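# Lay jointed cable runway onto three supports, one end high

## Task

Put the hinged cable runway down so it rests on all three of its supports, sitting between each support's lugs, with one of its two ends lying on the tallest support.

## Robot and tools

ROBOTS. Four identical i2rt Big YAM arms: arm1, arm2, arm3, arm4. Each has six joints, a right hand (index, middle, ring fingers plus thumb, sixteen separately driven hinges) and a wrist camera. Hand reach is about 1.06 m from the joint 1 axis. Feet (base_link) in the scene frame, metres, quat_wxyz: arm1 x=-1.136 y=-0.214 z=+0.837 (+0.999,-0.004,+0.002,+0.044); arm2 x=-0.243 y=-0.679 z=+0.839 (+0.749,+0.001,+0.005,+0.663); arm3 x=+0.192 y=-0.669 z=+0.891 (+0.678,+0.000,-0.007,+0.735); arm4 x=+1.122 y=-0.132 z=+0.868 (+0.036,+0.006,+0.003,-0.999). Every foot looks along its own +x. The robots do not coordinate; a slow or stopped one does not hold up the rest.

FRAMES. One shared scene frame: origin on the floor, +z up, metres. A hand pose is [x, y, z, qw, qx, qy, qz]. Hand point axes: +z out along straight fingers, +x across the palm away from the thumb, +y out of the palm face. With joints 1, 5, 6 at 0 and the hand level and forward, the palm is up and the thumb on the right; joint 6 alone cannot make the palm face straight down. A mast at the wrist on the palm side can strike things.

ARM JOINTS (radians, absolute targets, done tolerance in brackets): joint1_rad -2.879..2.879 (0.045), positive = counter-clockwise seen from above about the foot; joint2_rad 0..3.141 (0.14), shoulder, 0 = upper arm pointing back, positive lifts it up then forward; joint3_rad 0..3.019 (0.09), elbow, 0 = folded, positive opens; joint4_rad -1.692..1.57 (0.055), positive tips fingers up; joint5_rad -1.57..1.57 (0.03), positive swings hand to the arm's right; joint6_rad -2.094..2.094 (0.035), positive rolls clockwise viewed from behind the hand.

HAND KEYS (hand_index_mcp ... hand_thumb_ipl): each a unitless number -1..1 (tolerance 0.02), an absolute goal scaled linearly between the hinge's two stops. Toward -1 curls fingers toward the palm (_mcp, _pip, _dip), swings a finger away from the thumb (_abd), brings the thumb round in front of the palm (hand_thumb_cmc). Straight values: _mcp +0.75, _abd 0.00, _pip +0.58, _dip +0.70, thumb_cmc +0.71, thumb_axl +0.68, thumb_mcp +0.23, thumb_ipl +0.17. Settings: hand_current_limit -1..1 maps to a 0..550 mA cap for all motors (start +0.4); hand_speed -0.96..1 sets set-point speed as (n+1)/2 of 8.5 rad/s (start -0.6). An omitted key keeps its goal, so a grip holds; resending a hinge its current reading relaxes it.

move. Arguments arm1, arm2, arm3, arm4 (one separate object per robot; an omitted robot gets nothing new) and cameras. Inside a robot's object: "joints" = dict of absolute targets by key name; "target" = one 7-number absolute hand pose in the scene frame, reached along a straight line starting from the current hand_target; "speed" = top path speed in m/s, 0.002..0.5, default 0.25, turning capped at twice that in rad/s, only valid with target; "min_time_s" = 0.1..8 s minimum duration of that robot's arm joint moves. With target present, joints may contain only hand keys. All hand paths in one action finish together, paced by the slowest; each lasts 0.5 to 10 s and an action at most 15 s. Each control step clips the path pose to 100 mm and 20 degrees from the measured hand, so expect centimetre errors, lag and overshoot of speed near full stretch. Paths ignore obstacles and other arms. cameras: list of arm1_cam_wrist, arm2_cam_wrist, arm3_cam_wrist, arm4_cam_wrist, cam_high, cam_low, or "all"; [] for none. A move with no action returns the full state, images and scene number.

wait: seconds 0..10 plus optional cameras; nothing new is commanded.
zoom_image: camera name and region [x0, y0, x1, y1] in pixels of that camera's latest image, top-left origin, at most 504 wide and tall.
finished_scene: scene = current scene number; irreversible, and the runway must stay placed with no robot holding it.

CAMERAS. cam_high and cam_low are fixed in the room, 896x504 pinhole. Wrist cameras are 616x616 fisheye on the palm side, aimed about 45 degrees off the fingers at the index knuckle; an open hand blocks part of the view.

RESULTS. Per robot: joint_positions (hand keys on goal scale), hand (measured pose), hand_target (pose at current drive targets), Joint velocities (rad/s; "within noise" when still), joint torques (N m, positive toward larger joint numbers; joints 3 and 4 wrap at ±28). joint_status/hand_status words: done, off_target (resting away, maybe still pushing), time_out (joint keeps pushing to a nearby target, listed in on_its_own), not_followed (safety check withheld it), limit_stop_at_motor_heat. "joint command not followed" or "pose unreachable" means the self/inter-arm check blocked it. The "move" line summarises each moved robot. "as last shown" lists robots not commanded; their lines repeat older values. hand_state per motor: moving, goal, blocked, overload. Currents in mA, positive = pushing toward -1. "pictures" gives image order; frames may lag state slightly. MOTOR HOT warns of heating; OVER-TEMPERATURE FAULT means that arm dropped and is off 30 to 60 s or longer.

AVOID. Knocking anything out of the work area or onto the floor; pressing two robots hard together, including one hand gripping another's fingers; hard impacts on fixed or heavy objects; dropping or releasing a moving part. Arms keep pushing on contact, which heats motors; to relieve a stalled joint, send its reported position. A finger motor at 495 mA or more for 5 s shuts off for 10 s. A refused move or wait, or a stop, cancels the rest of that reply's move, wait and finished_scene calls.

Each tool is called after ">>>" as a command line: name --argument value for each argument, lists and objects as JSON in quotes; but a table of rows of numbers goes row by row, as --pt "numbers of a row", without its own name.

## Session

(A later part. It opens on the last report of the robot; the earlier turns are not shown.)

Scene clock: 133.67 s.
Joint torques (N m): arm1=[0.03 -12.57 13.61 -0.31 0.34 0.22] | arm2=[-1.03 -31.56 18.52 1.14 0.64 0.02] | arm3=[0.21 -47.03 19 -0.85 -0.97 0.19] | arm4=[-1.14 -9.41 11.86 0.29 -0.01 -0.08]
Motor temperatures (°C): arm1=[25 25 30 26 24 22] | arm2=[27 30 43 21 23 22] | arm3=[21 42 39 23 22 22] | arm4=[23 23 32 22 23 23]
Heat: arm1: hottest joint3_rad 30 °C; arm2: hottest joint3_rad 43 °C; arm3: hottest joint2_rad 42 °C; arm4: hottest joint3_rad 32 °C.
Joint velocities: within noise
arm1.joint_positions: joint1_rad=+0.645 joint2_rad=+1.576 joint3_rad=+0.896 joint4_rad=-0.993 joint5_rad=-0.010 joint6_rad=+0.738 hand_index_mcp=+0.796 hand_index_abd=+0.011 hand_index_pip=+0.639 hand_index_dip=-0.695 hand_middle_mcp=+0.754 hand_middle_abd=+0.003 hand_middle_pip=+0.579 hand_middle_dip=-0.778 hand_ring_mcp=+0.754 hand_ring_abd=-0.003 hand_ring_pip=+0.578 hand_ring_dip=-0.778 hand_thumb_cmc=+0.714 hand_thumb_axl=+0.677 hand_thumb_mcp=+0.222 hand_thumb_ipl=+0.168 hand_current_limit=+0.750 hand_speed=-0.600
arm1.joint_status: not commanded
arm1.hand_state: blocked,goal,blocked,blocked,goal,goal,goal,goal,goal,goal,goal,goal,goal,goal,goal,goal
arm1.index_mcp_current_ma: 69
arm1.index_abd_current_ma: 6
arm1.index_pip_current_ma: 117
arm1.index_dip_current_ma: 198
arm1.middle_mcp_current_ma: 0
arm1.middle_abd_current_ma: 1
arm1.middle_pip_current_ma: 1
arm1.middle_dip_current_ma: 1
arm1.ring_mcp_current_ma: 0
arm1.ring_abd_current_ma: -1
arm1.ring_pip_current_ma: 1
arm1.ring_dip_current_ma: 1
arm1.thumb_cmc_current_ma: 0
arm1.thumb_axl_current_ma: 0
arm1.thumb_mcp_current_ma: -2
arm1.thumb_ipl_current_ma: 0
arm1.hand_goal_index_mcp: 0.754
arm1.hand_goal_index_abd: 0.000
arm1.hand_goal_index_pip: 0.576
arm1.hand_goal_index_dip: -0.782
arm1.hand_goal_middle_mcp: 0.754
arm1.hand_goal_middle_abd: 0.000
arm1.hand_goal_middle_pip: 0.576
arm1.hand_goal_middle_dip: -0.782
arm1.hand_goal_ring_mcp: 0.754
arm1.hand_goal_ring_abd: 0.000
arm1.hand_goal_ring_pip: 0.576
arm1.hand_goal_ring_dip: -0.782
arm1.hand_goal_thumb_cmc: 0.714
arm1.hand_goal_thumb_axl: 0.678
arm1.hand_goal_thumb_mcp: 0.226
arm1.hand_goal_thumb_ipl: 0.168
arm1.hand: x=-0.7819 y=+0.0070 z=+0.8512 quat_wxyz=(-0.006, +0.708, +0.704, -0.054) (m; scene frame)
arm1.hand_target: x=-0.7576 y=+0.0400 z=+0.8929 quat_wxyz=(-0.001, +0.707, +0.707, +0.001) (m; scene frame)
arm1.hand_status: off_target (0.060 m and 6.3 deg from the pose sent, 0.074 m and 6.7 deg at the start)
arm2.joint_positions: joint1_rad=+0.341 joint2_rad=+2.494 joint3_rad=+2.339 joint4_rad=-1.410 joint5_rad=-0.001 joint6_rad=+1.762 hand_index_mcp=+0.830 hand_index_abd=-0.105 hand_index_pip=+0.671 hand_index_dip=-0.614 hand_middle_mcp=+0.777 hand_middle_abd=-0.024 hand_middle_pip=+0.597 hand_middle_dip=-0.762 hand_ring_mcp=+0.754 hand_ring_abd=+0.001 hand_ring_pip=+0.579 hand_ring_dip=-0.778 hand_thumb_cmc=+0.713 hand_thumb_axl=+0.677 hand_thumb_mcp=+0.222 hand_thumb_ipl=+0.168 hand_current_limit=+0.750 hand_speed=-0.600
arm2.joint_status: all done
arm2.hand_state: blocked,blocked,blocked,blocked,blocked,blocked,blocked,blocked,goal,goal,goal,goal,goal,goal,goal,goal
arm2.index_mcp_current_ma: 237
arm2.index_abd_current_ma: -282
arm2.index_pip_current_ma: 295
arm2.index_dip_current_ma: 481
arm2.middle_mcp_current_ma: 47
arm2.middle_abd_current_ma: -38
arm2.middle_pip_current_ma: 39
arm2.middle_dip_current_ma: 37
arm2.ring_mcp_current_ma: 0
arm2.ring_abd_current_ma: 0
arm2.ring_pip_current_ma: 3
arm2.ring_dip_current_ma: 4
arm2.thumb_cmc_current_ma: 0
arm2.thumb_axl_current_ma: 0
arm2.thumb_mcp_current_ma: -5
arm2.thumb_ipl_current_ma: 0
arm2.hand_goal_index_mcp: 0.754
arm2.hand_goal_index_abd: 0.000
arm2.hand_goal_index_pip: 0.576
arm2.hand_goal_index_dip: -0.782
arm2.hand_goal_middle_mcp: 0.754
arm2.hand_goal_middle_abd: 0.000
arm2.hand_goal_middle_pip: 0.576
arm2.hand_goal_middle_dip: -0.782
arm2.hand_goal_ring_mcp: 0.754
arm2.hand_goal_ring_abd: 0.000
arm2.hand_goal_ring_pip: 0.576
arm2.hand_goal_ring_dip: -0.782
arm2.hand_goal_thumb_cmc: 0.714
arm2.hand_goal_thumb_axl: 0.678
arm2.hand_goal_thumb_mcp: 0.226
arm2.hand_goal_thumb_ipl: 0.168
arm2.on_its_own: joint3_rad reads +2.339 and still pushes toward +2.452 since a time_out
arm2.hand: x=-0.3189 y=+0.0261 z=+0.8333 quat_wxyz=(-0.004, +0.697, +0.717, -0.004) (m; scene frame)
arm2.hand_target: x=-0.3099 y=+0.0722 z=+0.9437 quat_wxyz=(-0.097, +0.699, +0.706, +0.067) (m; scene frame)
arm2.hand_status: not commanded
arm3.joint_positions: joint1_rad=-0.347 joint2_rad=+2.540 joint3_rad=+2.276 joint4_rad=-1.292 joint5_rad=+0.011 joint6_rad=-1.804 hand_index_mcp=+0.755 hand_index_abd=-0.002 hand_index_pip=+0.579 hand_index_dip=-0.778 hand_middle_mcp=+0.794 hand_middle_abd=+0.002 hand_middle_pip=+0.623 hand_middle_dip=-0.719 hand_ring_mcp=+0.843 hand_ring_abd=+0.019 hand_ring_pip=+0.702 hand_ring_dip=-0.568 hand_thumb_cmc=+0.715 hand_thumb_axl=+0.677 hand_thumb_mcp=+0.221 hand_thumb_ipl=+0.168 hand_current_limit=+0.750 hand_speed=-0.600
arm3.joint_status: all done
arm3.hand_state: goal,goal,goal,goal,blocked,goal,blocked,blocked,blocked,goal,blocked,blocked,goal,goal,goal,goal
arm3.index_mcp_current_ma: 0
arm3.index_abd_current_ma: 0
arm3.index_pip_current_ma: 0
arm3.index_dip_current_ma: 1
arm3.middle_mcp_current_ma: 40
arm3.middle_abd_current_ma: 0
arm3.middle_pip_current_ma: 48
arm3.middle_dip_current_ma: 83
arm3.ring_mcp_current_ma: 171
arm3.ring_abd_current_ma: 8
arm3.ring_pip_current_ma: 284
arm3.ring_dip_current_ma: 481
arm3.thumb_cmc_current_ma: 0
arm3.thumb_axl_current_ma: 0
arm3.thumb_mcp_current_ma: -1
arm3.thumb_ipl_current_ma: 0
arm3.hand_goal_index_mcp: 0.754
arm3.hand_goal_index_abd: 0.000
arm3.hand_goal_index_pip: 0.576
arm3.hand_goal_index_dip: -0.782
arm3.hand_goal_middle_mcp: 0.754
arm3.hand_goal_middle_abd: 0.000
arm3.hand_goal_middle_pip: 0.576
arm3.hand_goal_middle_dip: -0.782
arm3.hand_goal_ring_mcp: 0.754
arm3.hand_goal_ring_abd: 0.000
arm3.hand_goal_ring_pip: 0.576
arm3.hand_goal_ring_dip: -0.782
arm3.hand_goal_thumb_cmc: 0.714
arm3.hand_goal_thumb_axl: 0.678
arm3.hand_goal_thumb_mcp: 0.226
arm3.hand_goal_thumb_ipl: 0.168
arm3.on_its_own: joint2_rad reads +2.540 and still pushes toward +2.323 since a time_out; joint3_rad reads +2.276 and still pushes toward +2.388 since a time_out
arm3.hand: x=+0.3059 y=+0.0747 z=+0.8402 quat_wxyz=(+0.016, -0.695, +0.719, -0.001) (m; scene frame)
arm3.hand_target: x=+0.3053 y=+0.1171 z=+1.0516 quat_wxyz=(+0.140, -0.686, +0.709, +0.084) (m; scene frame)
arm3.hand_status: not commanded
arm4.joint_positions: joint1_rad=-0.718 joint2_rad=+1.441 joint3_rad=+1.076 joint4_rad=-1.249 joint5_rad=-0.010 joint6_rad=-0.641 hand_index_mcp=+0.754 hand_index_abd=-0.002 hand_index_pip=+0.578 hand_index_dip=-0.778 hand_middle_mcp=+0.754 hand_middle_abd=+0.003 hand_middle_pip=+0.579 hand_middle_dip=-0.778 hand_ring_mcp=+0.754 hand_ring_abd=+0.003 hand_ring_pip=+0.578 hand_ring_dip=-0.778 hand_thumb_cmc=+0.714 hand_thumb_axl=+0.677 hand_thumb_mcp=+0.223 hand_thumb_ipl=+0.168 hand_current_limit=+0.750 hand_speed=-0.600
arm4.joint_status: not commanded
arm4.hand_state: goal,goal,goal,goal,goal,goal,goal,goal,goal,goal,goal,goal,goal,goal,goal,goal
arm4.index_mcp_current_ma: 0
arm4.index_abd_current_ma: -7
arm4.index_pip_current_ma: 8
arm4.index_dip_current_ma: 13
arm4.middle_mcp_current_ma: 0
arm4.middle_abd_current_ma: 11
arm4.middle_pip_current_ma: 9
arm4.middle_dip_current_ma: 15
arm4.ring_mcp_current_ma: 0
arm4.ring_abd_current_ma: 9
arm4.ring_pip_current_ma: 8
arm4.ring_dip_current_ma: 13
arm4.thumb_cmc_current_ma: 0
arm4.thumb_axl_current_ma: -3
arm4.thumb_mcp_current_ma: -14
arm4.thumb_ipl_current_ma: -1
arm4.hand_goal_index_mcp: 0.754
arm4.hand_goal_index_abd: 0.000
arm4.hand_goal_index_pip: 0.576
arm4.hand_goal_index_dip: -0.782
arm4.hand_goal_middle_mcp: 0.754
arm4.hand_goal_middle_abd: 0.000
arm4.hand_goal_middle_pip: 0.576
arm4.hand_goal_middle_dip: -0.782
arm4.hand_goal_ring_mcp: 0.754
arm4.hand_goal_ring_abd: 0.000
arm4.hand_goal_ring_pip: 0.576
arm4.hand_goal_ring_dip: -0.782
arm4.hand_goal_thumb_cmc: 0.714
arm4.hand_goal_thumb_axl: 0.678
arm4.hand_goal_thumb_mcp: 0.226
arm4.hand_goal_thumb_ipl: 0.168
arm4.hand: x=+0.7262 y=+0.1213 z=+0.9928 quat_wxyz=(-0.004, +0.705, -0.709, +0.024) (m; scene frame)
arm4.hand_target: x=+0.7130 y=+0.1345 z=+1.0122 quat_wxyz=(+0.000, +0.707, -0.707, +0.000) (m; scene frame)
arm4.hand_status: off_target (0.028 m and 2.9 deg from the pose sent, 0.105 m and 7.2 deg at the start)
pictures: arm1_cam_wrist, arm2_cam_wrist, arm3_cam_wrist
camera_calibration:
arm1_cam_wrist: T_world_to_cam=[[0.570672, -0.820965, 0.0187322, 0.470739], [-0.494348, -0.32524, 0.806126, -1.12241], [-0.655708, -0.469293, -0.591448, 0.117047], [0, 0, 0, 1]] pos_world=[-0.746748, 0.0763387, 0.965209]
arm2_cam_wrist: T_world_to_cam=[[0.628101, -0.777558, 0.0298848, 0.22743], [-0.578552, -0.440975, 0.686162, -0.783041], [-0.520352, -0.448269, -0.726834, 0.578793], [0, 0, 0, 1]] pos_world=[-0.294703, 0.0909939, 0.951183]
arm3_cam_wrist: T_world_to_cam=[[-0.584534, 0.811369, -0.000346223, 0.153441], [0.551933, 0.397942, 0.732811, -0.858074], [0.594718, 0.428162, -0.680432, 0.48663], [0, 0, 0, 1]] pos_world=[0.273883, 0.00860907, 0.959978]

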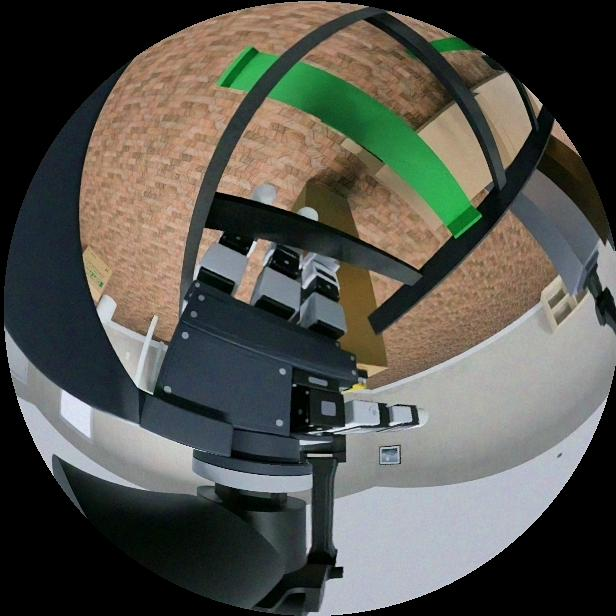

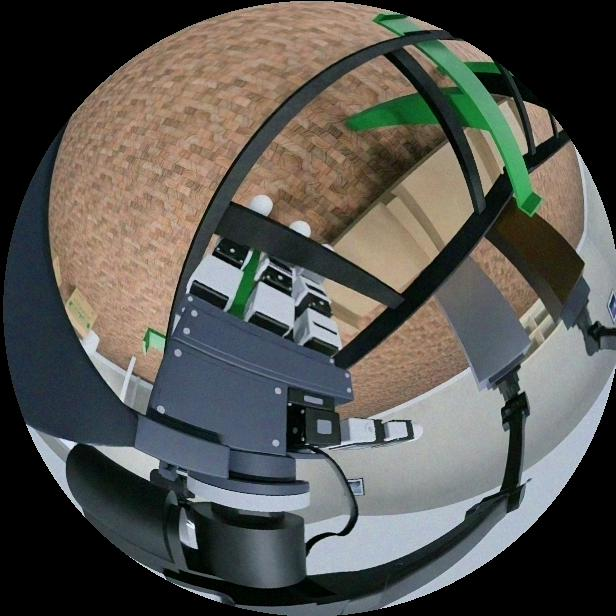

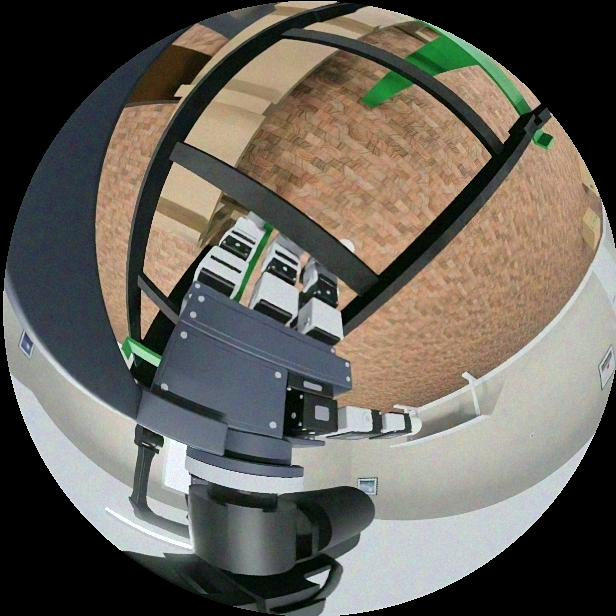

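>>> move --arm1 '{"target":[-0.755,-0.008,0.892,0,0.7071,0.7071,0],"speed":0.03}' --arm2 '{"joints":{"joint1_rad":0.335,"joint2_rad":2.207,"joint3_rad":2.12,"joint4_rad":-1.243,"joint6_rad":1.773},"min_time_s":2.5}' --arm3 '{"joints":{"joint1_rad":-0.356,"joint2_rad":2.145,"joint3_rad":2.073,"joint4_rad":-1.182,"joint6_rad":-1.811},"min_time_s":2.5}' --arm4 '{"target":[0.81,0.06,1.012,0,0.7071,-0.7071,0],"speed":0.08,"joints":{"hand_index_pip":0.434,"hand_middle_pip":0.434,"hand_ring_pip":0.434}}' --cameras '["arm2_cam_wrist","arm3_cam_wrist","arm1_cam_wrist","arm4_cam_wrist","cam_high"]'

Scene clock: 142.53 s.
Joint torques (N m): arm1=[-3.66 -14.15 8.85 -0.23 1.32 -0.03] | arm2=[0.32 -34.73 13.5 -1.29 0.6 0.14] | arm3=[-0.44 -50.67 14.26 -1.63 -1 -0.03] | arm4=[-1.38 -6.12 8.27 -0.23 -0.02 -0.09]
Motor temperatures (°C): arm1=[25 25 31 26 24 22] | arm2=[27 31 43 21 23 22] | arm3=[21 44 39 23 22 22] | arm4=[23 23 32 22 23 23]
Heat: arm1: hottest joint3_rad 31 °C; arm2: hottest joint3_rad 43 °C; arm3: hottest joint2_rad 44 °C; arm4: hottest joint3_rad 32 °C.
move: arm1 off_target; arm2 time_out; arm3 time_out; arm4 done
Joint velocities: within noise
arm1.joint_positions: joint1_rad=+0.598 joint2_rad=+1.533 joint3_rad=+0.864 joint4_rad=-0.978 joint5_rad=-0.031 joint6_rad=+0.668 hand_index_mcp=+0.810 hand_index_abd=-0.029 hand_index_pip=+0.642 hand_index_dip=-0.695 hand_middle_mcp=+0.754 hand_middle_abd=+0.003 hand_middle_pip=+0.579 hand_middle_dip=-0.778 hand_ring_mcp=+0.754 hand_ring_abd=-0.003 hand_ring_pip=+0.578 hand_ring_dip=-0.778 hand_thumb_cmc=+0.714 hand_thumb_axl=+0.677 hand_thumb_mcp=+0.222 hand_thumb_ipl=+0.168 hand_current_limit=+0.750 hand_speed=-0.600
arm1.joint_status: not commanded
arm1.hand_state: blocked,blocked,blocked,blocked,goal,goal,goal,goal,goal,goal,goal,goal,goal,goal,goal,goal
arm1.index_mcp_current_ma: 108
arm1.index_abd_current_ma: -28
arm1.index_pip_current_ma: 126
arm1.index_dip_current_ma: 198
arm1.middle_mcp_current_ma: 0
arm1.middle_abd_current_ma: 1
arm1.middle_pip_current_ma: 1
arm1.middle_dip_current_ma: 1
arm1.ring_mcp_current_ma: 0
arm1.ring_abd_current_ma: -1
arm1.ring_pip_current_ma: 1
arm1.ring_dip_current_ma: 1
arm1.thumb_cmc_current_ma: 0
arm1.thumb_axl_current_ma: 0
arm1.thumb_mcp_current_ma: -2
arm1.thumb_ipl_current_ma: 0
arm1.hand_goal_index_mcp: 0.754
arm1.hand_goal_index_abd: 0.000
arm1.hand_goal_index_pip: 0.576
arm1.hand_goal_index_dip: -0.782
arm1.hand_goal_middle_mcp: 0.754
arm1.hand_goal_middle_abd: 0.000
arm1.hand_goal_middle_pip: 0.576
arm1.hand_goal_middle_dip: -0.782
arm1.hand_goal_ring_mcp: 0.754
arm1.hand_goal_ring_abd: 0.000
arm1.hand_goal_ring_pip: 0.576
arm1.hand_goal_ring_dip: -0.782
arm1.hand_goal_thumb_cmc: 0.714
arm1.hand_goal_thumb_axl: 0.678
arm1.hand_goal_thumb_mcp: 0.226
arm1.hand_goal_thumb_ipl: 0.168
arm1.hand: x=-0.7782 y=-0.0059 z=+0.8562 quat_wxyz=(-0.018, +0.701, +0.712, -0.040) (m; scene frame)
arm1.hand_target: x=-0.7561 y=-0.0086 z=+0.8912 quat_wxyz=(+0.001, +0.708, +0.707, +0.000) (m; scene frame)
arm1.hand_status: off_target (0.043 m and 5.1 deg from the pose sent, 0.051 m and 6.3 deg at the start)
arm2.joint_positions: joint1_rad=+0.341 joint2_rad=+2.355 joint3_rad=+2.066 joint4_rad=-1.208 joint5_rad=+0.000 joint6_rad=+1.763 hand_index_mcp=+0.848 hand_index_abd=-0.139 hand_index_pip=+0.678 hand_index_dip=-0.585 hand_middle_mcp=+0.787 hand_middle_abd=-0.028 hand_middle_pip=+0.602 hand_middle_dip=-0.761 hand_ring_mcp=+0.752 hand_ring_abd=+0.001 hand_ring_pip=+0.579 hand_ring_dip=-0.778 hand_thumb_cmc=+0.713 hand_thumb_axl=+0.677 hand_thumb_mcp=+0.222 hand_thumb_ipl=+0.168 hand_current_limit=+0.750 hand_speed=-0.600
arm2.joint_status: joint2_rad time_out (moved -0.139 of -0.287); the others done
arm2.hand_state: blocked,blocked,blocked,blocked,blocked,blocked,blocked,blocked,goal,goal,goal,goal,goal,goal,goal,goal
arm2.index_mcp_current_ma: 318
arm2.index_abd_current_ma: -414
arm2.index_pip_current_ma: 326
arm2.index_dip_current_ma: 481
arm2.middle_mcp_current_ma: 76
arm2.middle_abd_current_ma: -46
arm2.middle_pip_current_ma: 49
arm2.middle_dip_current_ma: 39
arm2.ring_mcp_current_ma: -1
arm2.ring_abd_current_ma: 0
arm2.ring_pip_current_ma: 3
arm2.ring_dip_current_ma: 4
arm2.thumb_cmc_current_ma: 0
arm2.thumb_axl_current_ma: 0
arm2.thumb_mcp_current_ma: -5
arm2.thumb_ipl_current_ma: 0
arm2.hand_goal_index_mcp: 0.754
arm2.hand_goal_index_abd: 0.000
arm2.hand_goal_index_pip: 0.576
arm2.hand_goal_index_dip: -0.782
arm2.hand_goal_middle_mcp: 0.754
arm2.hand_goal_middle_abd: 0.000
arm2.hand_goal_middle_pip: 0.576
arm2.hand_goal_middle_dip: -0.782
arm2.hand_goal_ring_mcp: 0.754
arm2.hand_goal_ring_abd: 0.000
arm2.hand_goal_ring_pip: 0.576
arm2.hand_goal_ring_dip: -0.782
arm2.hand_goal_thumb_cmc: 0.714
arm2.hand_goal_thumb_axl: 0.678
arm2.hand_goal_thumb_mcp: 0.226
arm2.hand_goal_thumb_ipl: 0.168
arm2.on_its_own: joint2_rad reads +2.355 and still pushes toward +2.207 since a time_out
arm2.hand: x=-0.3141 y=+0.0050 z=+0.8277 quat_wxyz=(-0.032, +0.697, +0.716, +0.015) (m; scene frame)
arm2.hand_target: x=-0.3117 y=+0.0251 z=+0.9483 quat_wxyz=(-0.098, +0.699, +0.705, +0.065) (m; scene frame)
arm2.hand_status: not commanded
arm3.joint_positions: joint1_rad=-0.357 joint2_rad=+2.418 joint3_rad=+2.009 joint4_rad=-1.136 joint5_rad=+0.012 joint6_rad=-1.799 hand_index_mcp=+0.755 hand_index_abd=-0.002 hand_index_pip=+0.579 hand_index_dip=-0.778 hand_middle_mcp=+0.807 hand_middle_abd=+0.015 hand_middle_pip=+0.630 hand_middle_dip=-0.716 hand_ring_mcp=+0.848 hand_ring_abd=+0.049 hand_ring_pip=+0.703 hand_ring_dip=-0.464 hand_thumb_cmc=+0.715 hand_thumb_axl=+0.677 hand_thumb_mcp=+0.221 hand_thumb_ipl=+0.168 hand_current_limit=+0.750 hand_speed=-0.600
arm3.joint_status: joint2_rad time_out (moved -0.122 of -0.395); the others done
arm3.hand_state: goal,goal,goal,goal,blocked,goal,blocked,blocked,blocked,blocked,blocked,blocked,goal,goal,goal,goal
arm3.index_mcp_current_ma: 0
arm3.index_abd_current_ma: 0
arm3.index_pip_current_ma: 0
arm3.index_dip_current_ma: 1
arm3.middle_mcp_current_ma: 66
arm3.middle_abd_current_ma: 5
arm3.middle_pip_current_ma: 62
arm3.middle_dip_current_ma: 89
arm3.ring_mcp_current_ma: 188
arm3.ring_abd_current_ma: 41
arm3.ring_pip_current_ma: 284
arm3.ring_dip_current_ma: 481
arm3.thumb_cmc_current_ma: 0
arm3.thumb_axl_current_ma: 0
arm3.thumb_mcp_current_ma: -1
arm3.thumb_ipl_current_ma: 0
arm3.hand_goal_index_mcp: 0.754
arm3.hand_goal_index_abd: 0.000
arm3.hand_goal_index_pip: 0.576
arm3.hand_goal_index_dip: -0.782
arm3.hand_goal_middle_mcp: 0.754
arm3.hand_goal_middle_abd: 0.000
arm3.hand_goal_middle_pip: 0.576
arm3.hand_goal_middle_dip: -0.782
arm3.hand_goal_ring_mcp: 0.754
arm3.hand_goal_ring_abd: 0.000
arm3.hand_goal_ring_pip: 0.576
arm3.hand_goal_ring_dip: -0.782
arm3.hand_goal_thumb_cmc: 0.714
arm3.hand_goal_thumb_axl: 0.678
arm3.hand_goal_thumb_mcp: 0.226
arm3.hand_goal_thumb_ipl: 0.168
arm3.on_its_own: joint2_rad reads +2.418 and still pushes toward +2.145 since a time_out
arm3.hand: x=+0.3038 y=+0.0380 z=+0.8290 quat_wxyz=(+0.021, -0.690, +0.724, +0.002) (m; scene frame)
arm3.hand_target: x=+0.3068 y=+0.0694 z=+1.0496 quat_wxyz=(+0.142, -0.686, +0.709, +0.082) (m; scene frame)
arm3.hand_status: not commanded
arm4.joint_positions: joint1_rad=-0.718 joint2_rad=+1.122 joint3_rad=+0.828 joint4_rad=-1.272 joint5_rad=-0.010 joint6_rad=-0.641 hand_index_mcp=+0.754 hand_index_abd=-0.002 hand_index_pip=+0.437 hand_index_dip=-0.779 hand_middle_mcp=+0.754 hand_middle_abd=+0.003 hand_middle_pip=+0.437 hand_middle_dip=-0.778 hand_ring_mcp=+0.754 hand_ring_abd=+0.003 hand_ring_pip=+0.437 hand_ring_dip=-0.778 hand_thumb_cmc=+0.714 hand_thumb_axl=+0.677 hand_thumb_mcp=+0.223 hand_thumb_ipl=+0.168 hand_current_limit=+0.750 hand_speed=-0.600
arm4.joint_status: all done
arm4.hand_state: goal,goal,goal,goal,goal,goal,goal,goal,goal,goal,goal,goal,goal,goal,goal,goal
arm4.index_mcp_current_ma: 0
arm4.index_abd_current_ma: -7
arm4.index_pip_current_ma: 10
arm4.index_dip_current_ma: 13
arm4.middle_mcp_current_ma: 0
arm4.middle_abd_current_ma: 11
arm4.middle_pip_current_ma: 12
arm4.middle_dip_current_ma: 15
arm4.ring_mcp_current_ma: 0
arm4.ring_abd_current_ma: 9
arm4.ring_pip_current_ma: 11
arm4.ring_dip_current_ma: 13
arm4.thumb_cmc_current_ma: 0
arm4.thumb_axl_current_ma: -3
arm4.thumb_mcp_current_ma: -14
arm4.thumb_ipl_current_ma: -1
arm4.hand_goal_index_mcp: 0.754
arm4.hand_goal_index_abd: 0.000
arm4.hand_goal_index_pip: 0.434
arm4.hand_goal_index_dip: -0.782
arm4.hand_goal_middle_mcp: 0.754
arm4.hand_goal_middle_abd: 0.000
arm4.hand_goal_middle_pip: 0.434
arm4.hand_goal_middle_dip: -0.782
arm4.hand_goal_ring_mcp: 0.754
arm4.hand_goal_ring_abd: 0.000
arm4.hand_goal_ring_pip: 0.434
arm4.hand_goal_ring_dip: -0.782
arm4.hand_goal_thumb_cmc: 0.714
arm4.hand_goal_thumb_axl: 0.678
arm4.hand_goal_thumb_mcp: 0.226
arm4.hand_goal_thumb_ipl: 0.168
arm4.hand: x=+0.8065 y=+0.0605 z=+1.0093 quat_wxyz=(-0.001, +0.706, -0.709, +0.001) (m; scene frame)
arm4.hand_target: x=+0.8100 y=+0.0600 z=+1.0119 quat_wxyz=(+0.000, +0.707, -0.707, +0.000) (m; scene frame)
arm4.hand_status: done (0.004 m and 0.3 deg from the pose sent, 0.106 m and 2.8 deg at the start)
pictures: arm1_cam_wrist, arm2_cam_wrist, arm3_cam_wrist, arm4_cam_wrist, cam_high
camera_calibration:
arm1_cam_wrist: T_world_to_cam=[[0.586912, -0.809578, -0.0108332, 0.49598], [-0.489825, -0.365694, 0.791416, -1.11284], [-0.644675, -0.459185, -0.611182, 0.141858], [0, 0, 0, 1]] pos_world=[-0.744743, 0.059714, 0.972795]
arm2_cam_wrist: T_world_to_cam=[[0.626974, -0.778415, -0.0312208, 0.258418], [-0.569644, -0.48542, 0.663229, -0.763812], [-0.531422, -0.398042, -0.747765, 0.581349], [0, 0, 0, 1]] pos_world=[-0.288181, 0.061788, 0.949363]
arm3_cam_wrist: T_world_to_cam=[[-0.572152, 0.820123, 0.00633169, 0.172318], [0.555291, 0.38169, 0.738894, -0.839487], [0.603567, 0.426276, -0.673792, 0.487923], [0, 0, 0, 1]] pos_world=[0.270258, -0.0288879, 0.947959]
arm4_cam_wrist: T_world_to_cam=[[-0.63831, 0.769053, -0.033451, 0.540127], [0.513659, 0.457895, 0.725594, -1.2176], [0.573337, 0.445971, -0.68731, 0.328621], [0, 0, 0, 1]] pos_world=[0.781788, -0.00440887, 1.12741]

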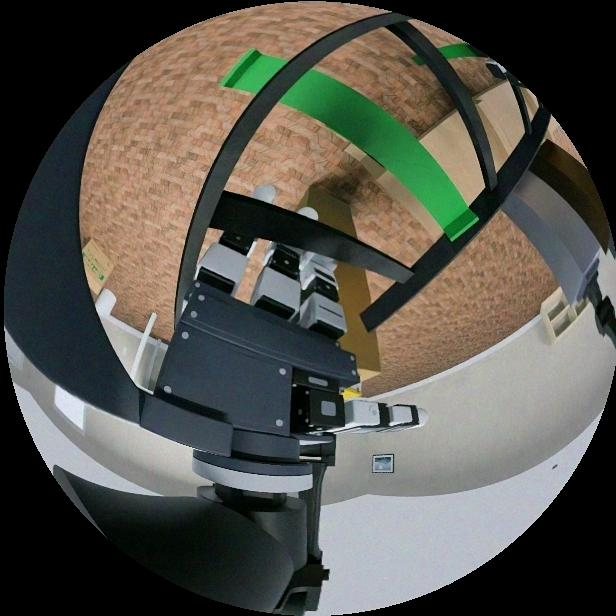

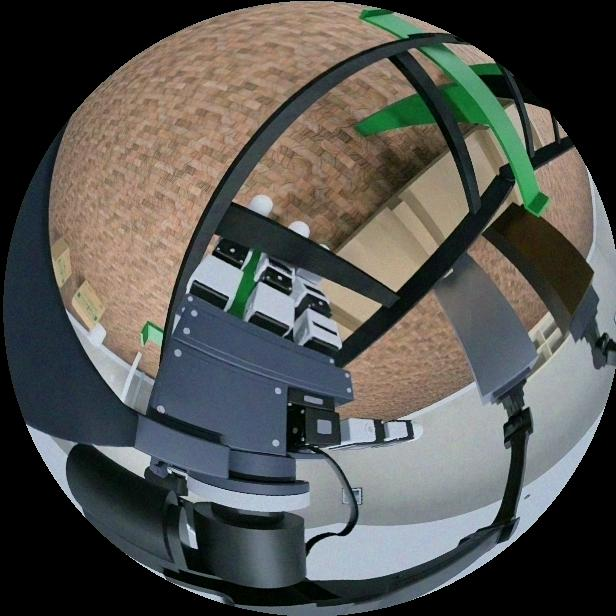

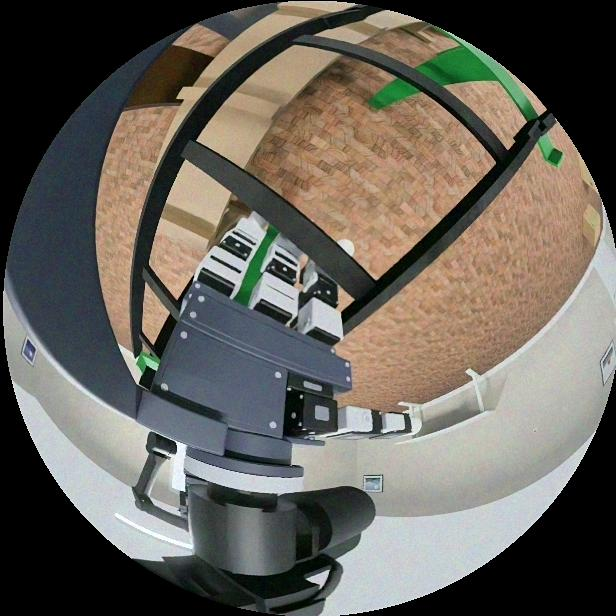

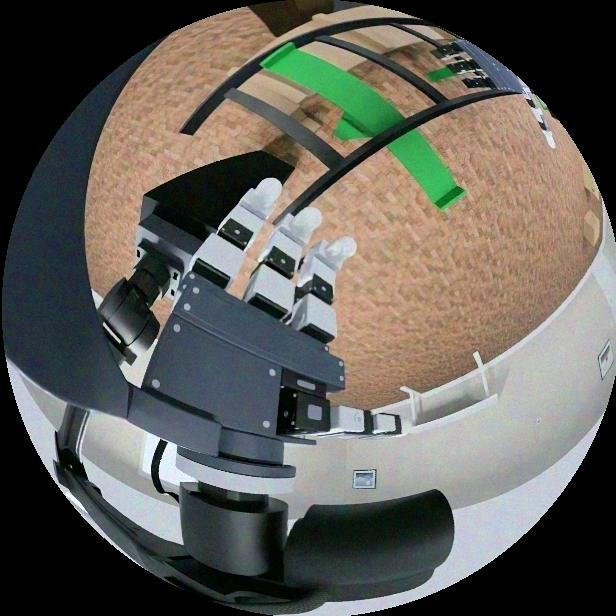

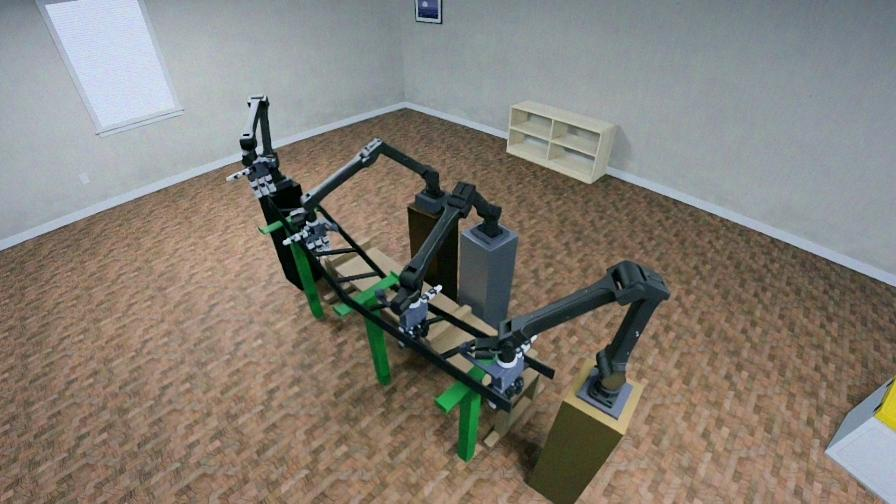

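>>> move --cameras '["all"]'

Scene clock: 143.87 s.
Joint torques (N m): arm1=[-3.72 -14.15 8.85 -0.23 1.32 -0.03] | arm2=[0.32 -34.78 13.5 -1.29 0.6 0.14] | arm3=[-0.38 -50.67 14.26 -1.65 -1 -0.03] | arm4=[-1.61 -5.95 8.32 -0.21 -0.04 -0.07]
Motor temperatures (°C): arm1=[25 25 31 26 24 22] | arm2=[27 31 43 21 23 22] | arm3=[21 45 38 23 22 22] | arm4=[23 23 32 22 23 23]
Heat: arm1: hottest joint3_rad 31 °C; arm2: hottest joint3_rad 43 °C; arm3: hottest joint2_rad 45 °C; arm4: hottest joint3_rad 32 °C.
Joint velocities: within noise
arm1.joint_positions: joint1_rad=+0.598 joint2_rad=+1.533 joint3_rad=+0.864 joint4_rad=-0.978 joint5_rad=-0.031 joint6_rad=+0.668 hand_index_mcp=+0.810 hand_index_abd=-0.029 hand_index_pip=+0.642 hand_index_dip=-0.695 hand_middle_mcp=+0.754 hand_middle_abd=+0.003 hand_middle_pip=+0.579 hand_middle_dip=-0.778 hand_ring_mcp=+0.754 hand_ring_abd=-0.003 hand_ring_pip=+0.578 hand_ring_dip=-0.778 hand_thumb_cmc=+0.714 hand_thumb_axl=+0.677 hand_thumb_mcp=+0.222 hand_thumb_ipl=+0.168 hand_current_limit=+0.750 hand_speed=-0.600
arm1.joint_status: not commanded
arm1.hand_state: blocked,blocked,blocked,blocked,goal,goal,goal,goal,goal,goal,goal,goal,goal,goal,goal,goal
arm1.index_mcp_current_ma: 108
arm1.index_abd_current_ma: -28
arm1.index_pip_current_ma: 126
arm1.index_dip_current_ma: 198
arm1.middle_mcp_current_ma: 0
arm1.middle_abd_current_ma: 1
arm1.middle_pip_current_ma: 1
arm1.middle_dip_current_ma: 1
arm1.ring_mcp_current_ma: 0
arm1.ring_abd_current_ma: -1
arm1.ring_pip_current_ma: 1
arm1.ring_dip_current_ma: 1
arm1.thumb_cmc_current_ma: 0
arm1.thumb_axl_current_ma: 0
arm1.thumb_mcp_current_ma: -2
arm1.thumb_ipl_current_ma: 0
arm1.hand_goal_index_mcp: 0.754
arm1.hand_goal_index_abd: 0.000
arm1.hand_goal_index_pip: 0.576
arm1.hand_goal_index_dip: -0.782
arm1.hand_goal_middle_mcp: 0.754
arm1.hand_goal_middle_abd: 0.000
arm1.hand_goal_middle_pip: 0.576
arm1.hand_goal_middle_dip: -0.782
arm1.hand_goal_ring_mcp: 0.754
arm1.hand_goal_ring_abd: 0.000
arm1.hand_goal_ring_pip: 0.576
arm1.hand_goal_ring_dip: -0.782
arm1.hand_goal_thumb_cmc: 0.714
arm1.hand_goal_thumb_axl: 0.678
arm1.hand_goal_thumb_mcp: 0.226
arm1.hand_goal_thumb_ipl: 0.168
arm1.hand: x=-0.7782 y=-0.0059 z=+0.8562 quat_wxyz=(-0.018, +0.701, +0.712, -0.040) (m; scene frame)
arm1.hand_target: x=-0.7561 y=-0.0086 z=+0.8912 quat_wxyz=(+0.001, +0.708, +0.707, +0.000) (m; scene frame)
arm1.hand_status: off_target (0.043 m and 5.1 deg from the pose sent, 0.051 m and 6.3 deg at the start)
arm2.joint_positions: joint1_rad=+0.341 joint2_rad=+2.355 joint3_rad=+2.066 joint4_rad=-1.208 joint5_rad=+0.000 joint6_rad=+1.763 hand_index_mcp=+0.848 hand_index_abd=-0.139 hand_index_pip=+0.678 hand_index_dip=-0.585 hand_middle_mcp=+0.787 hand_middle_abd=-0.028 hand_middle_pip=+0.602 hand_middle_dip=-0.761 hand_ring_mcp=+0.752 hand_ring_abd=+0.001 hand_ring_pip=+0.579 hand_ring_dip=-0.778 hand_thumb_cmc=+0.713 hand_thumb_axl=+0.677 hand_thumb_mcp=+0.222 hand_thumb_ipl=+0.168 hand_current_limit=+0.750 hand_speed=-0.600
arm2.joint_status: joint2_rad time_out (moved -0.139 of -0.287); the others done
arm2.hand_state: blocked,blocked,blocked,blocked,blocked,blocked,blocked,blocked,goal,goal,goal,goal,goal,goal,goal,goal
arm2.index_mcp_current_ma: 318
arm2.index_abd_current_ma: -414
arm2.index_pip_current_ma: 326
arm2.index_dip_current_ma: 481
arm2.middle_mcp_current_ma: 76
arm2.middle_abd_current_ma: -46
arm2.middle_pip_current_ma: 49
arm2.middle_dip_current_ma: 39
arm2.ring_mcp_current_ma: -1
arm2.ring_abd_current_ma: 0
arm2.ring_pip_current_ma: 3
arm2.ring_dip_current_ma: 4
arm2.thumb_cmc_current_ma: 0
arm2.thumb_axl_current_ma: 0
arm2.thumb_mcp_current_ma: -5
arm2.thumb_ipl_current_ma: 0
arm2.hand_goal_index_mcp: 0.754
arm2.hand_goal_index_abd: 0.000
arm2.hand_goal_index_pip: 0.576
arm2.hand_goal_index_dip: -0.782
arm2.hand_goal_middle_mcp: 0.754
arm2.hand_goal_middle_abd: 0.000
arm2.hand_goal_middle_pip: 0.576
arm2.hand_goal_middle_dip: -0.782
arm2.hand_goal_ring_mcp: 0.754
arm2.hand_goal_ring_abd: 0.000
arm2.hand_goal_ring_pip: 0.576
arm2.hand_goal_ring_dip: -0.782
arm2.hand_goal_thumb_cmc: 0.714
arm2.hand_goal_thumb_axl: 0.678
arm2.hand_goal_thumb_mcp: 0.226
arm2.hand_goal_thumb_ipl: 0.168
arm2.on_its_own: joint2_rad reads +2.355 and still pushes toward +2.207 since a time_out
arm2.hand: x=-0.3141 y=+0.0050 z=+0.8277 quat_wxyz=(-0.032, +0.697, +0.716, +0.015) (m; scene frame)
arm2.hand_target: x=-0.3117 y=+0.0251 z=+0.9483 quat_wxyz=(-0.098, +0.699, +0.705, +0.065) (m; scene frame)
arm2.hand_status: not commanded
arm3.joint_positions: joint1_rad=-0.357 joint2_rad=+2.418 joint3_rad=+2.009 joint4_rad=-1.136 joint5_rad=+0.012 joint6_rad=-1.799 hand_index_mcp=+0.755 hand_index_abd=-0.002 hand_index_pip=+0.579 hand_index_dip=-0.778 hand_middle_mcp=+0.807 hand_middle_abd=+0.015 hand_middle_pip=+0.630 hand_middle_dip=-0.716 hand_ring_mcp=+0.848 hand_ring_abd=+0.049 hand_ring_pip=+0.703 hand_ring_dip=-0.464 hand_thumb_cmc=+0.715 hand_thumb_axl=+0.677 hand_thumb_mcp=+0.221 hand_thumb_ipl=+0.168 hand_current_limit=+0.750 hand_speed=-0.600
arm3.joint_status: joint2_rad time_out (moved -0.122 of -0.395); the others done
arm3.hand_state: goal,goal,goal,goal,blocked,goal,blocked,blocked,blocked,blocked,blocked,blocked,goal,goal,goal,goal
arm3.index_mcp_current_ma: 0
arm3.index_abd_current_ma: 0
arm3.index_pip_current_ma: 0
arm3.index_dip_current_ma: 1
arm3.middle_mcp_current_ma: 66
arm3.middle_abd_current_ma: 5
arm3.middle_pip_current_ma: 62
arm3.middle_dip_current_ma: 89
arm3.ring_mcp_current_ma: 188
arm3.ring_abd_current_ma: 41
arm3.ring_pip_current_ma: 284
arm3.ring_dip_current_ma: 481
arm3.thumb_cmc_current_ma: 0
arm3.thumb_axl_current_ma: 0
arm3.thumb_mcp_current_ma: -1
arm3.thumb_ipl_current_ma: 0
arm3.hand_goal_index_mcp: 0.754
arm3.hand_goal_index_abd: 0.000
arm3.hand_goal_index_pip: 0.576
arm3.hand_goal_index_dip: -0.782
arm3.hand_goal_middle_mcp: 0.754
arm3.hand_goal_middle_abd: 0.000
arm3.hand_goal_middle_pip: 0.576
arm3.hand_goal_middle_dip: -0.782
arm3.hand_goal_ring_mcp: 0.754
arm3.hand_goal_ring_abd: 0.000
arm3.hand_goal_ring_pip: 0.576
arm3.hand_goal_ring_dip: -0.782
arm3.hand_goal_thumb_cmc: 0.714
arm3.hand_goal_thumb_axl: 0.678
arm3.hand_goal_thumb_mcp: 0.226
arm3.hand_goal_thumb_ipl: 0.168
arm3.on_its_own: joint2_rad reads +2.418 and still pushes toward +2.145 since a time_out
arm3.hand: x=+0.3038 y=+0.0380 z=+0.8290 quat_wxyz=(+0.021, -0.690, +0.724, +0.002) (m; scene frame)
arm3.hand_target: x=+0.3068 y=+0.0694 z=+1.0496 quat_wxyz=(+0.142, -0.686, +0.709, +0.082) (m; scene frame)
arm3.hand_status: not commanded
arm4.joint_positions: joint1_rad=-0.718 joint2_rad=+1.122 joint3_rad=+0.828 joint4_rad=-1.272 joint5_rad=-0.010 joint6_rad=-0.641 hand_index_mcp=+0.754 hand_index_abd=-0.002 hand_index_pip=+0.437 hand_index_dip=-0.779 hand_middle_mcp=+0.754 hand_middle_abd=+0.003 hand_middle_pip=+0.437 hand_middle_dip=-0.778 hand_ring_mcp=+0.754 hand_ring_abd=+0.003 hand_ring_pip=+0.437 hand_ring_dip=-0.778 hand_thumb_cmc=+0.714 hand_thumb_axl=+0.677 hand_thumb_mcp=+0.223 hand_thumb_ipl=+0.168 hand_current_limit=+0.750 hand_speed=-0.600
arm4.joint_status: all done
arm4.hand_state: goal,goal,goal,goal,goal,goal,goal,goal,goal,goal,goal,goal,goal,goal,goal,goal
arm4.index_mcp_current_ma: 0
arm4.index_abd_current_ma: -7
arm4.index_pip_current_ma: 10
arm4.index_dip_current_ma: 13
arm4.middle_mcp_current_ma: 0
arm4.middle_abd_current_ma: 11
arm4.middle_pip_current_ma: 12
arm4.middle_dip_current_ma: 15
arm4.ring_mcp_current_ma: 0
arm4.ring_abd_current_ma: 9
arm4.ring_pip_current_ma: 11
arm4.ring_dip_current_ma: 13
arm4.thumb_cmc_current_ma: 0
arm4.thumb_axl_current_ma: -3
arm4.thumb_mcp_current_ma: -14
arm4.thumb_ipl_current_ma: -1
arm4.hand_goal_index_mcp: 0.754
arm4.hand_goal_index_abd: 0.000
arm4.hand_goal_index_pip: 0.434
arm4.hand_goal_index_dip: -0.782
arm4.hand_goal_middle_mcp: 0.754
arm4.hand_goal_middle_abd: 0.000
arm4.hand_goal_middle_pip: 0.434
arm4.hand_goal_middle_dip: -0.782
arm4.hand_goal_ring_mcp: 0.754
arm4.hand_goal_ring_abd: 0.000
arm4.hand_goal_ring_pip: 0.434
arm4.hand_goal_ring_dip: -0.782
arm4.hand_goal_thumb_cmc: 0.714
arm4.hand_goal_thumb_axl: 0.678
arm4.hand_goal_thumb_mcp: 0.226
arm4.hand_goal_thumb_ipl: 0.168
arm4.hand: x=+0.8065 y=+0.0605 z=+1.0093 quat_wxyz=(-0.001, +0.706, -0.709, +0.001) (m; scene frame)
arm4.hand_target: x=+0.8100 y=+0.0600 z=+1.0119 quat_wxyz=(+0.000, +0.707, -0.707, +0.000) (m; scene frame)
arm4.hand_status: done (0.004 m and 0.3 deg from the pose sent, 0.106 m and 2.8 deg at the start)
pictures: arm1_cam_wrist, arm2_cam_wrist, arm3_cam_wrist, arm4_cam_wrist, cam_high, cam_low
camera_calibration:
arm1_cam_wrist: T_world_to_cam=[[0.586912, -0.809578, -0.0108332, 0.49598], [-0.489825, -0.365694, 0.791416, -1.11284], [-0.644675, -0.459185, -0.611182, 0.141858], [0, 0, 0, 1]] pos_world=[-0.744743, 0.059714, 0.972795]
arm2_cam_wrist: T_world_to_cam=[[0.626974, -0.778415, -0.0312208, 0.258418], [-0.569644, -0.48542, 0.663229, -0.763812], [-0.531422, -0.398042, -0.747765, 0.581349], [0, 0, 0, 1]] pos_world=[-0.288181, 0.061788, 0.949363]
arm3_cam_wrist: T_world_to_cam=[[-0.572152, 0.820123, 0.00633169, 0.172318], [0.555291, 0.38169, 0.738894, -0.839487], [0.603567, 0.426276, -0.673792, 0.487923], [0, 0, 0, 1]] pos_world=[0.270258, -0.0288879, 0.947959]
arm4_cam_wrist: T_world_to_cam=[[-0.63831, 0.769053, -0.033451, 0.540127], [0.513659, 0.457895, 0.725594, -1.2176], [0.573337, 0.445971, -0.68731, 0.328621], [0, 0, 0, 1]] pos_world=[0.781788, -0.00440887, 1.12741]

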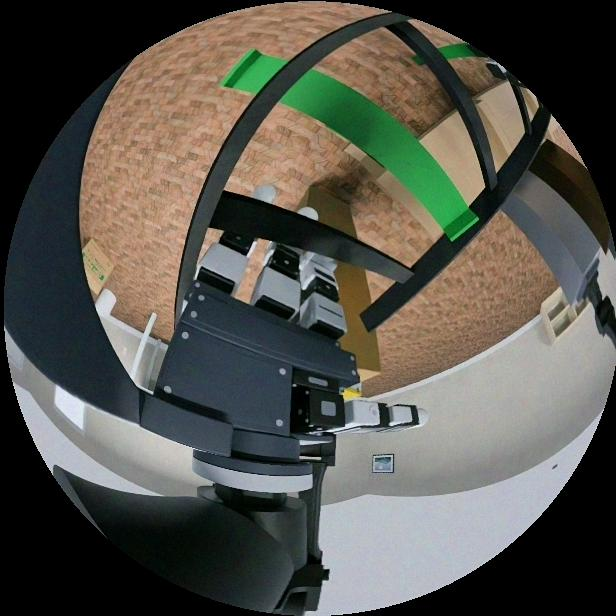

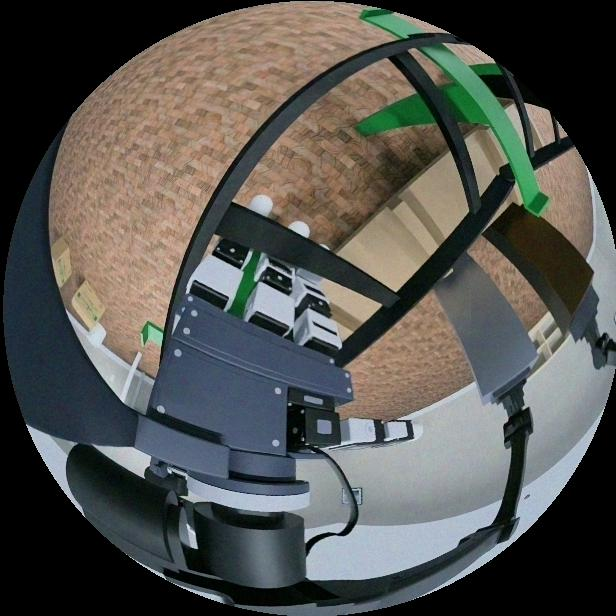

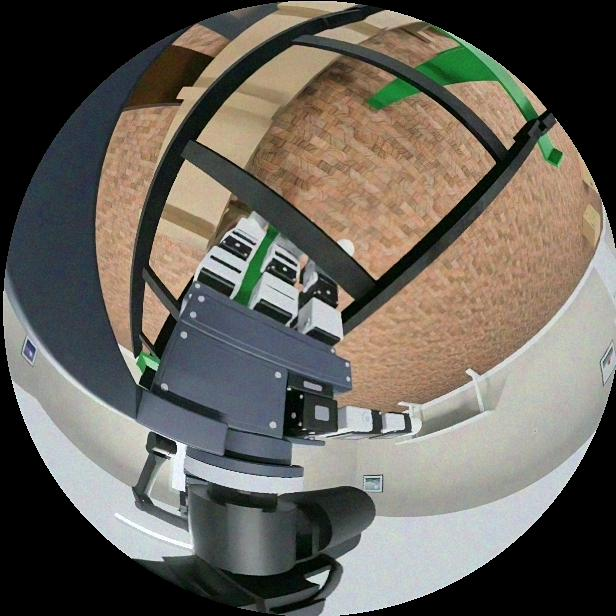

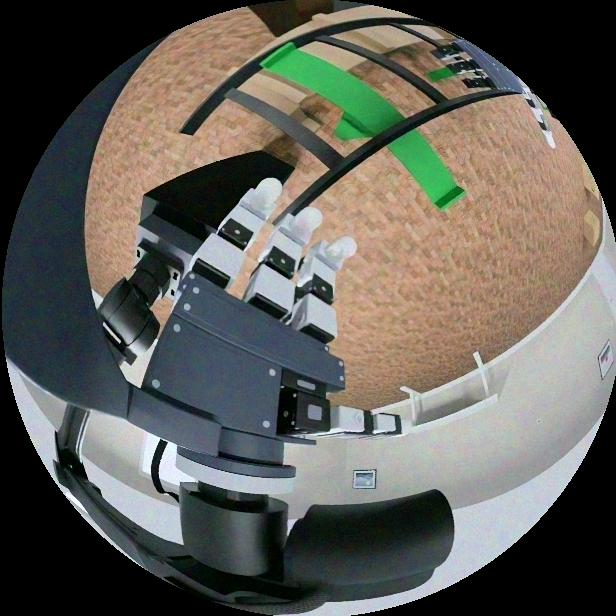

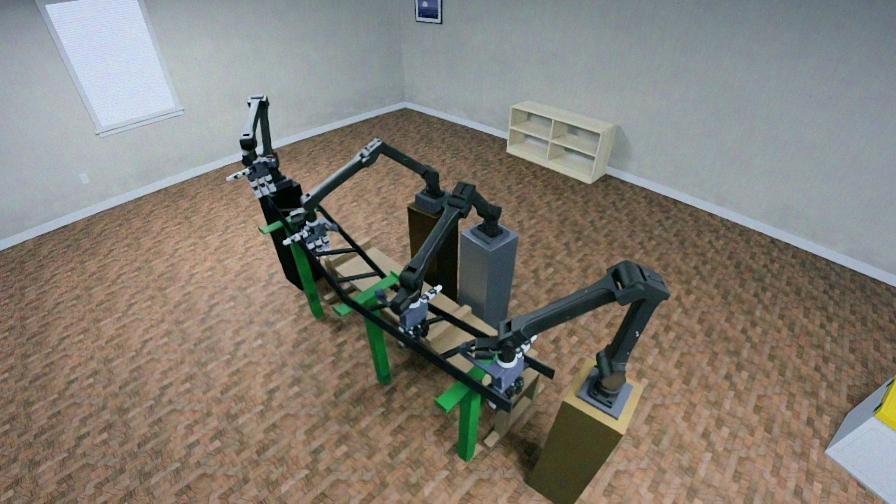

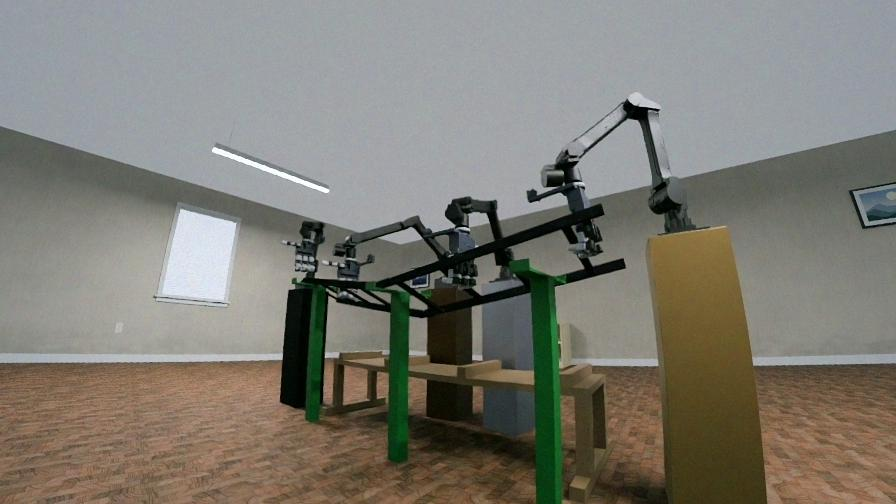

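>>> zoom_image --camera "cam_low" --region '[480, 180, 660, 320]'

>>> zoom_image --camera "cam_low" --region '[270, 230, 480, 350]'

>>> zoom_image --camera "cam_high" --region '[400, 300, 580, 440]'

>>> zoom_image --camera "cam_high" --region '[220, 150, 420, 330]'

Scaled by 2.800 from the camera's 896x504 image, which has a finer 1280x720 frame.

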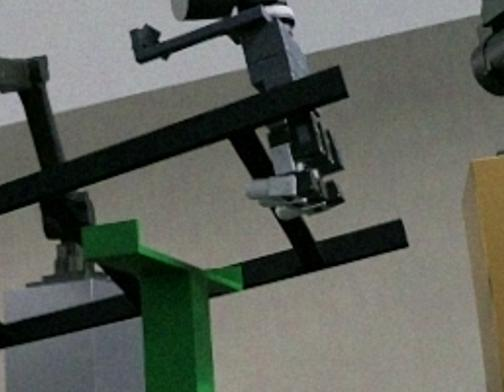

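Scaled by 2.400 from the camera's 896x504 image, which has a finer 1280x720 frame.

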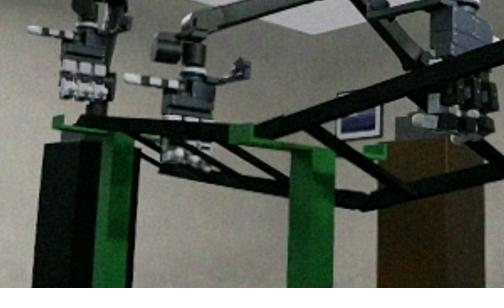

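Scaled by 2.800 from the camera's 896x504 image, which has a finer 1280x720 frame.

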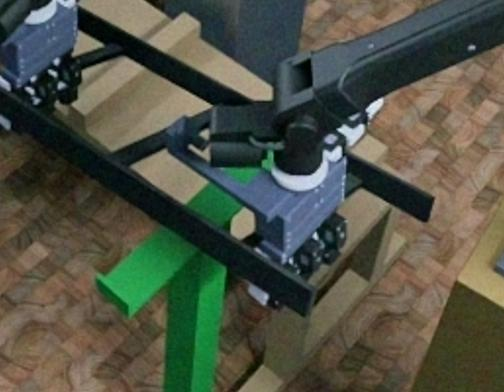

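Scaled by 2.520 from the camera's 896x504 image, which has a finer 1280x720 frame.

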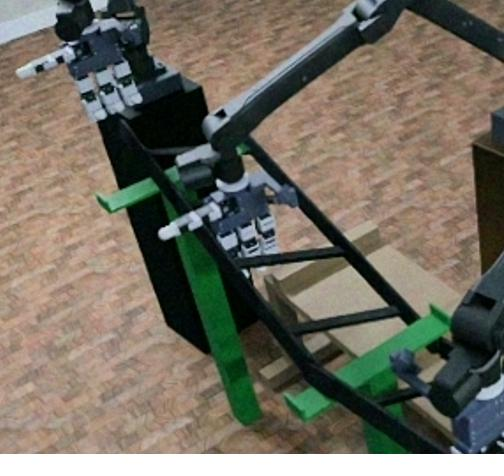

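>>> zoom_image --camera "arm1_cam_wrist" --region '[400, 120, 560, 280]'

>>> zoom_image --camera "arm2_cam_wrist" --region '[440, 100, 600, 260]'

>>> zoom_image --camera "arm4_cam_wrist" --region '[160, 20, 360, 220]'

>>> zoom_image --camera "arm3_cam_wrist" --region '[440, 60, 600, 220]'

>>> zoom_image --camera "arm3_cam_wrist" --region '[80, 230, 240, 430]'

Scaled by 3.150 from the camera's 616x616 image, which has a finer 880x880 frame.

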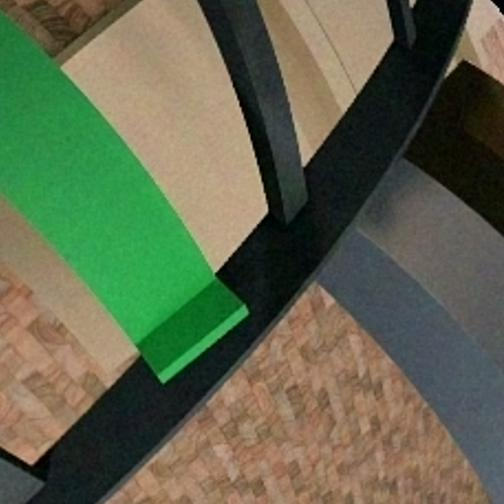

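Scaled by 3.150 from the camera's 616x616 image, which has a finer 880x880 frame.

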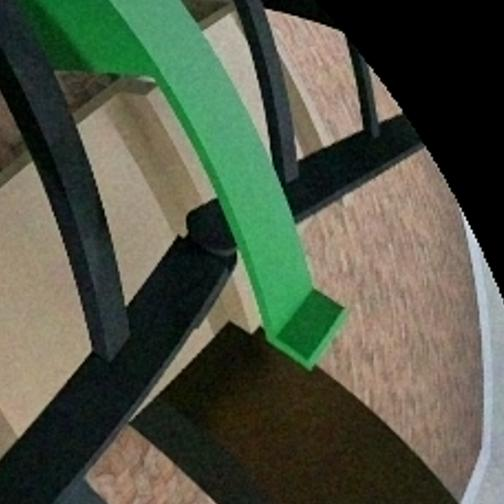

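Scaled by 2.520 from the camera's 616x616 image, which has a finer 880x880 frame.

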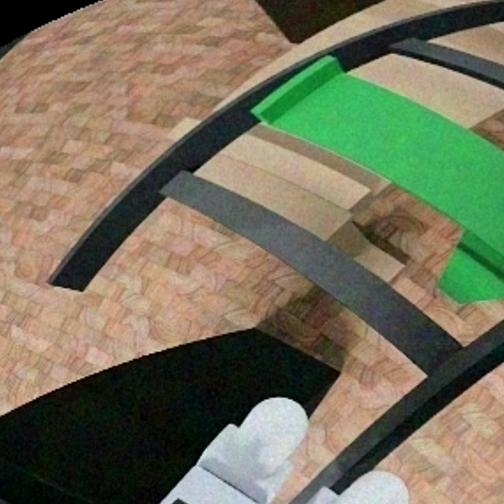

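Scaled by 3.150 from the camera's 616x616 image, which has a finer 880x880 frame.

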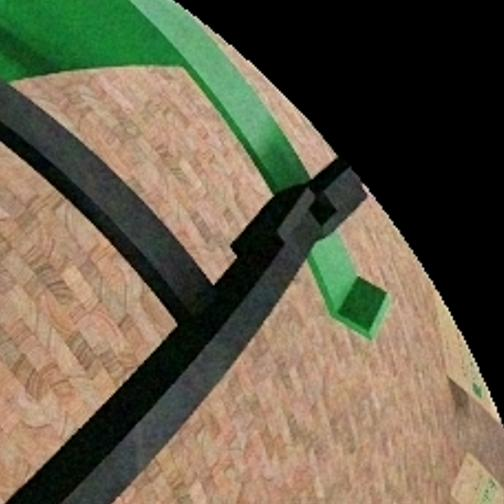

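Scaled by 2.520 from the camera's 616x616 image, which has a finer 880x880 frame.

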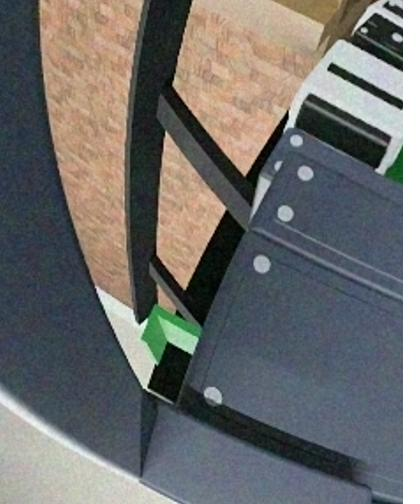

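>>> zoom_image --camera "arm3_cam_wrist" --region '[500, 90, 575, 180]'

>>> zoom_image --camera "arm2_cam_wrist" --region '[480, 140, 560, 230]'

Scaled by 5.600 from the camera's 616x616 image, which has a finer 880x880 frame.

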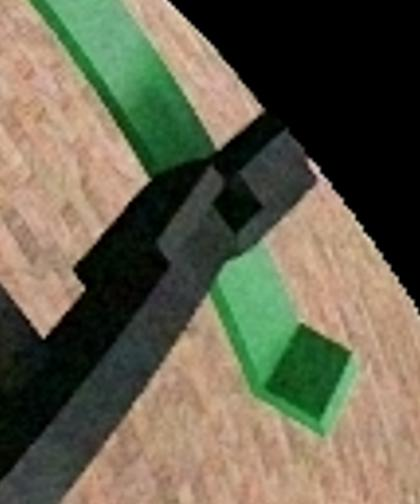

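Scaled by 5.600 from the camera's 616x616 image, which has a finer 880x880 frame.

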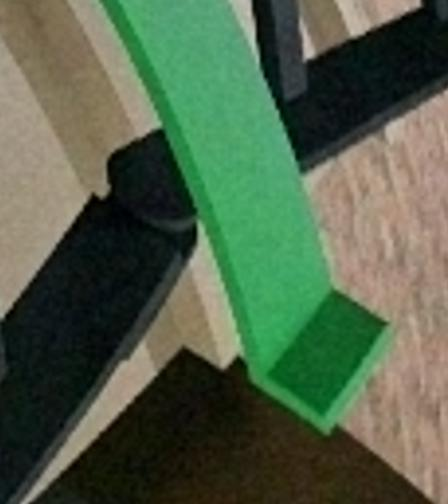

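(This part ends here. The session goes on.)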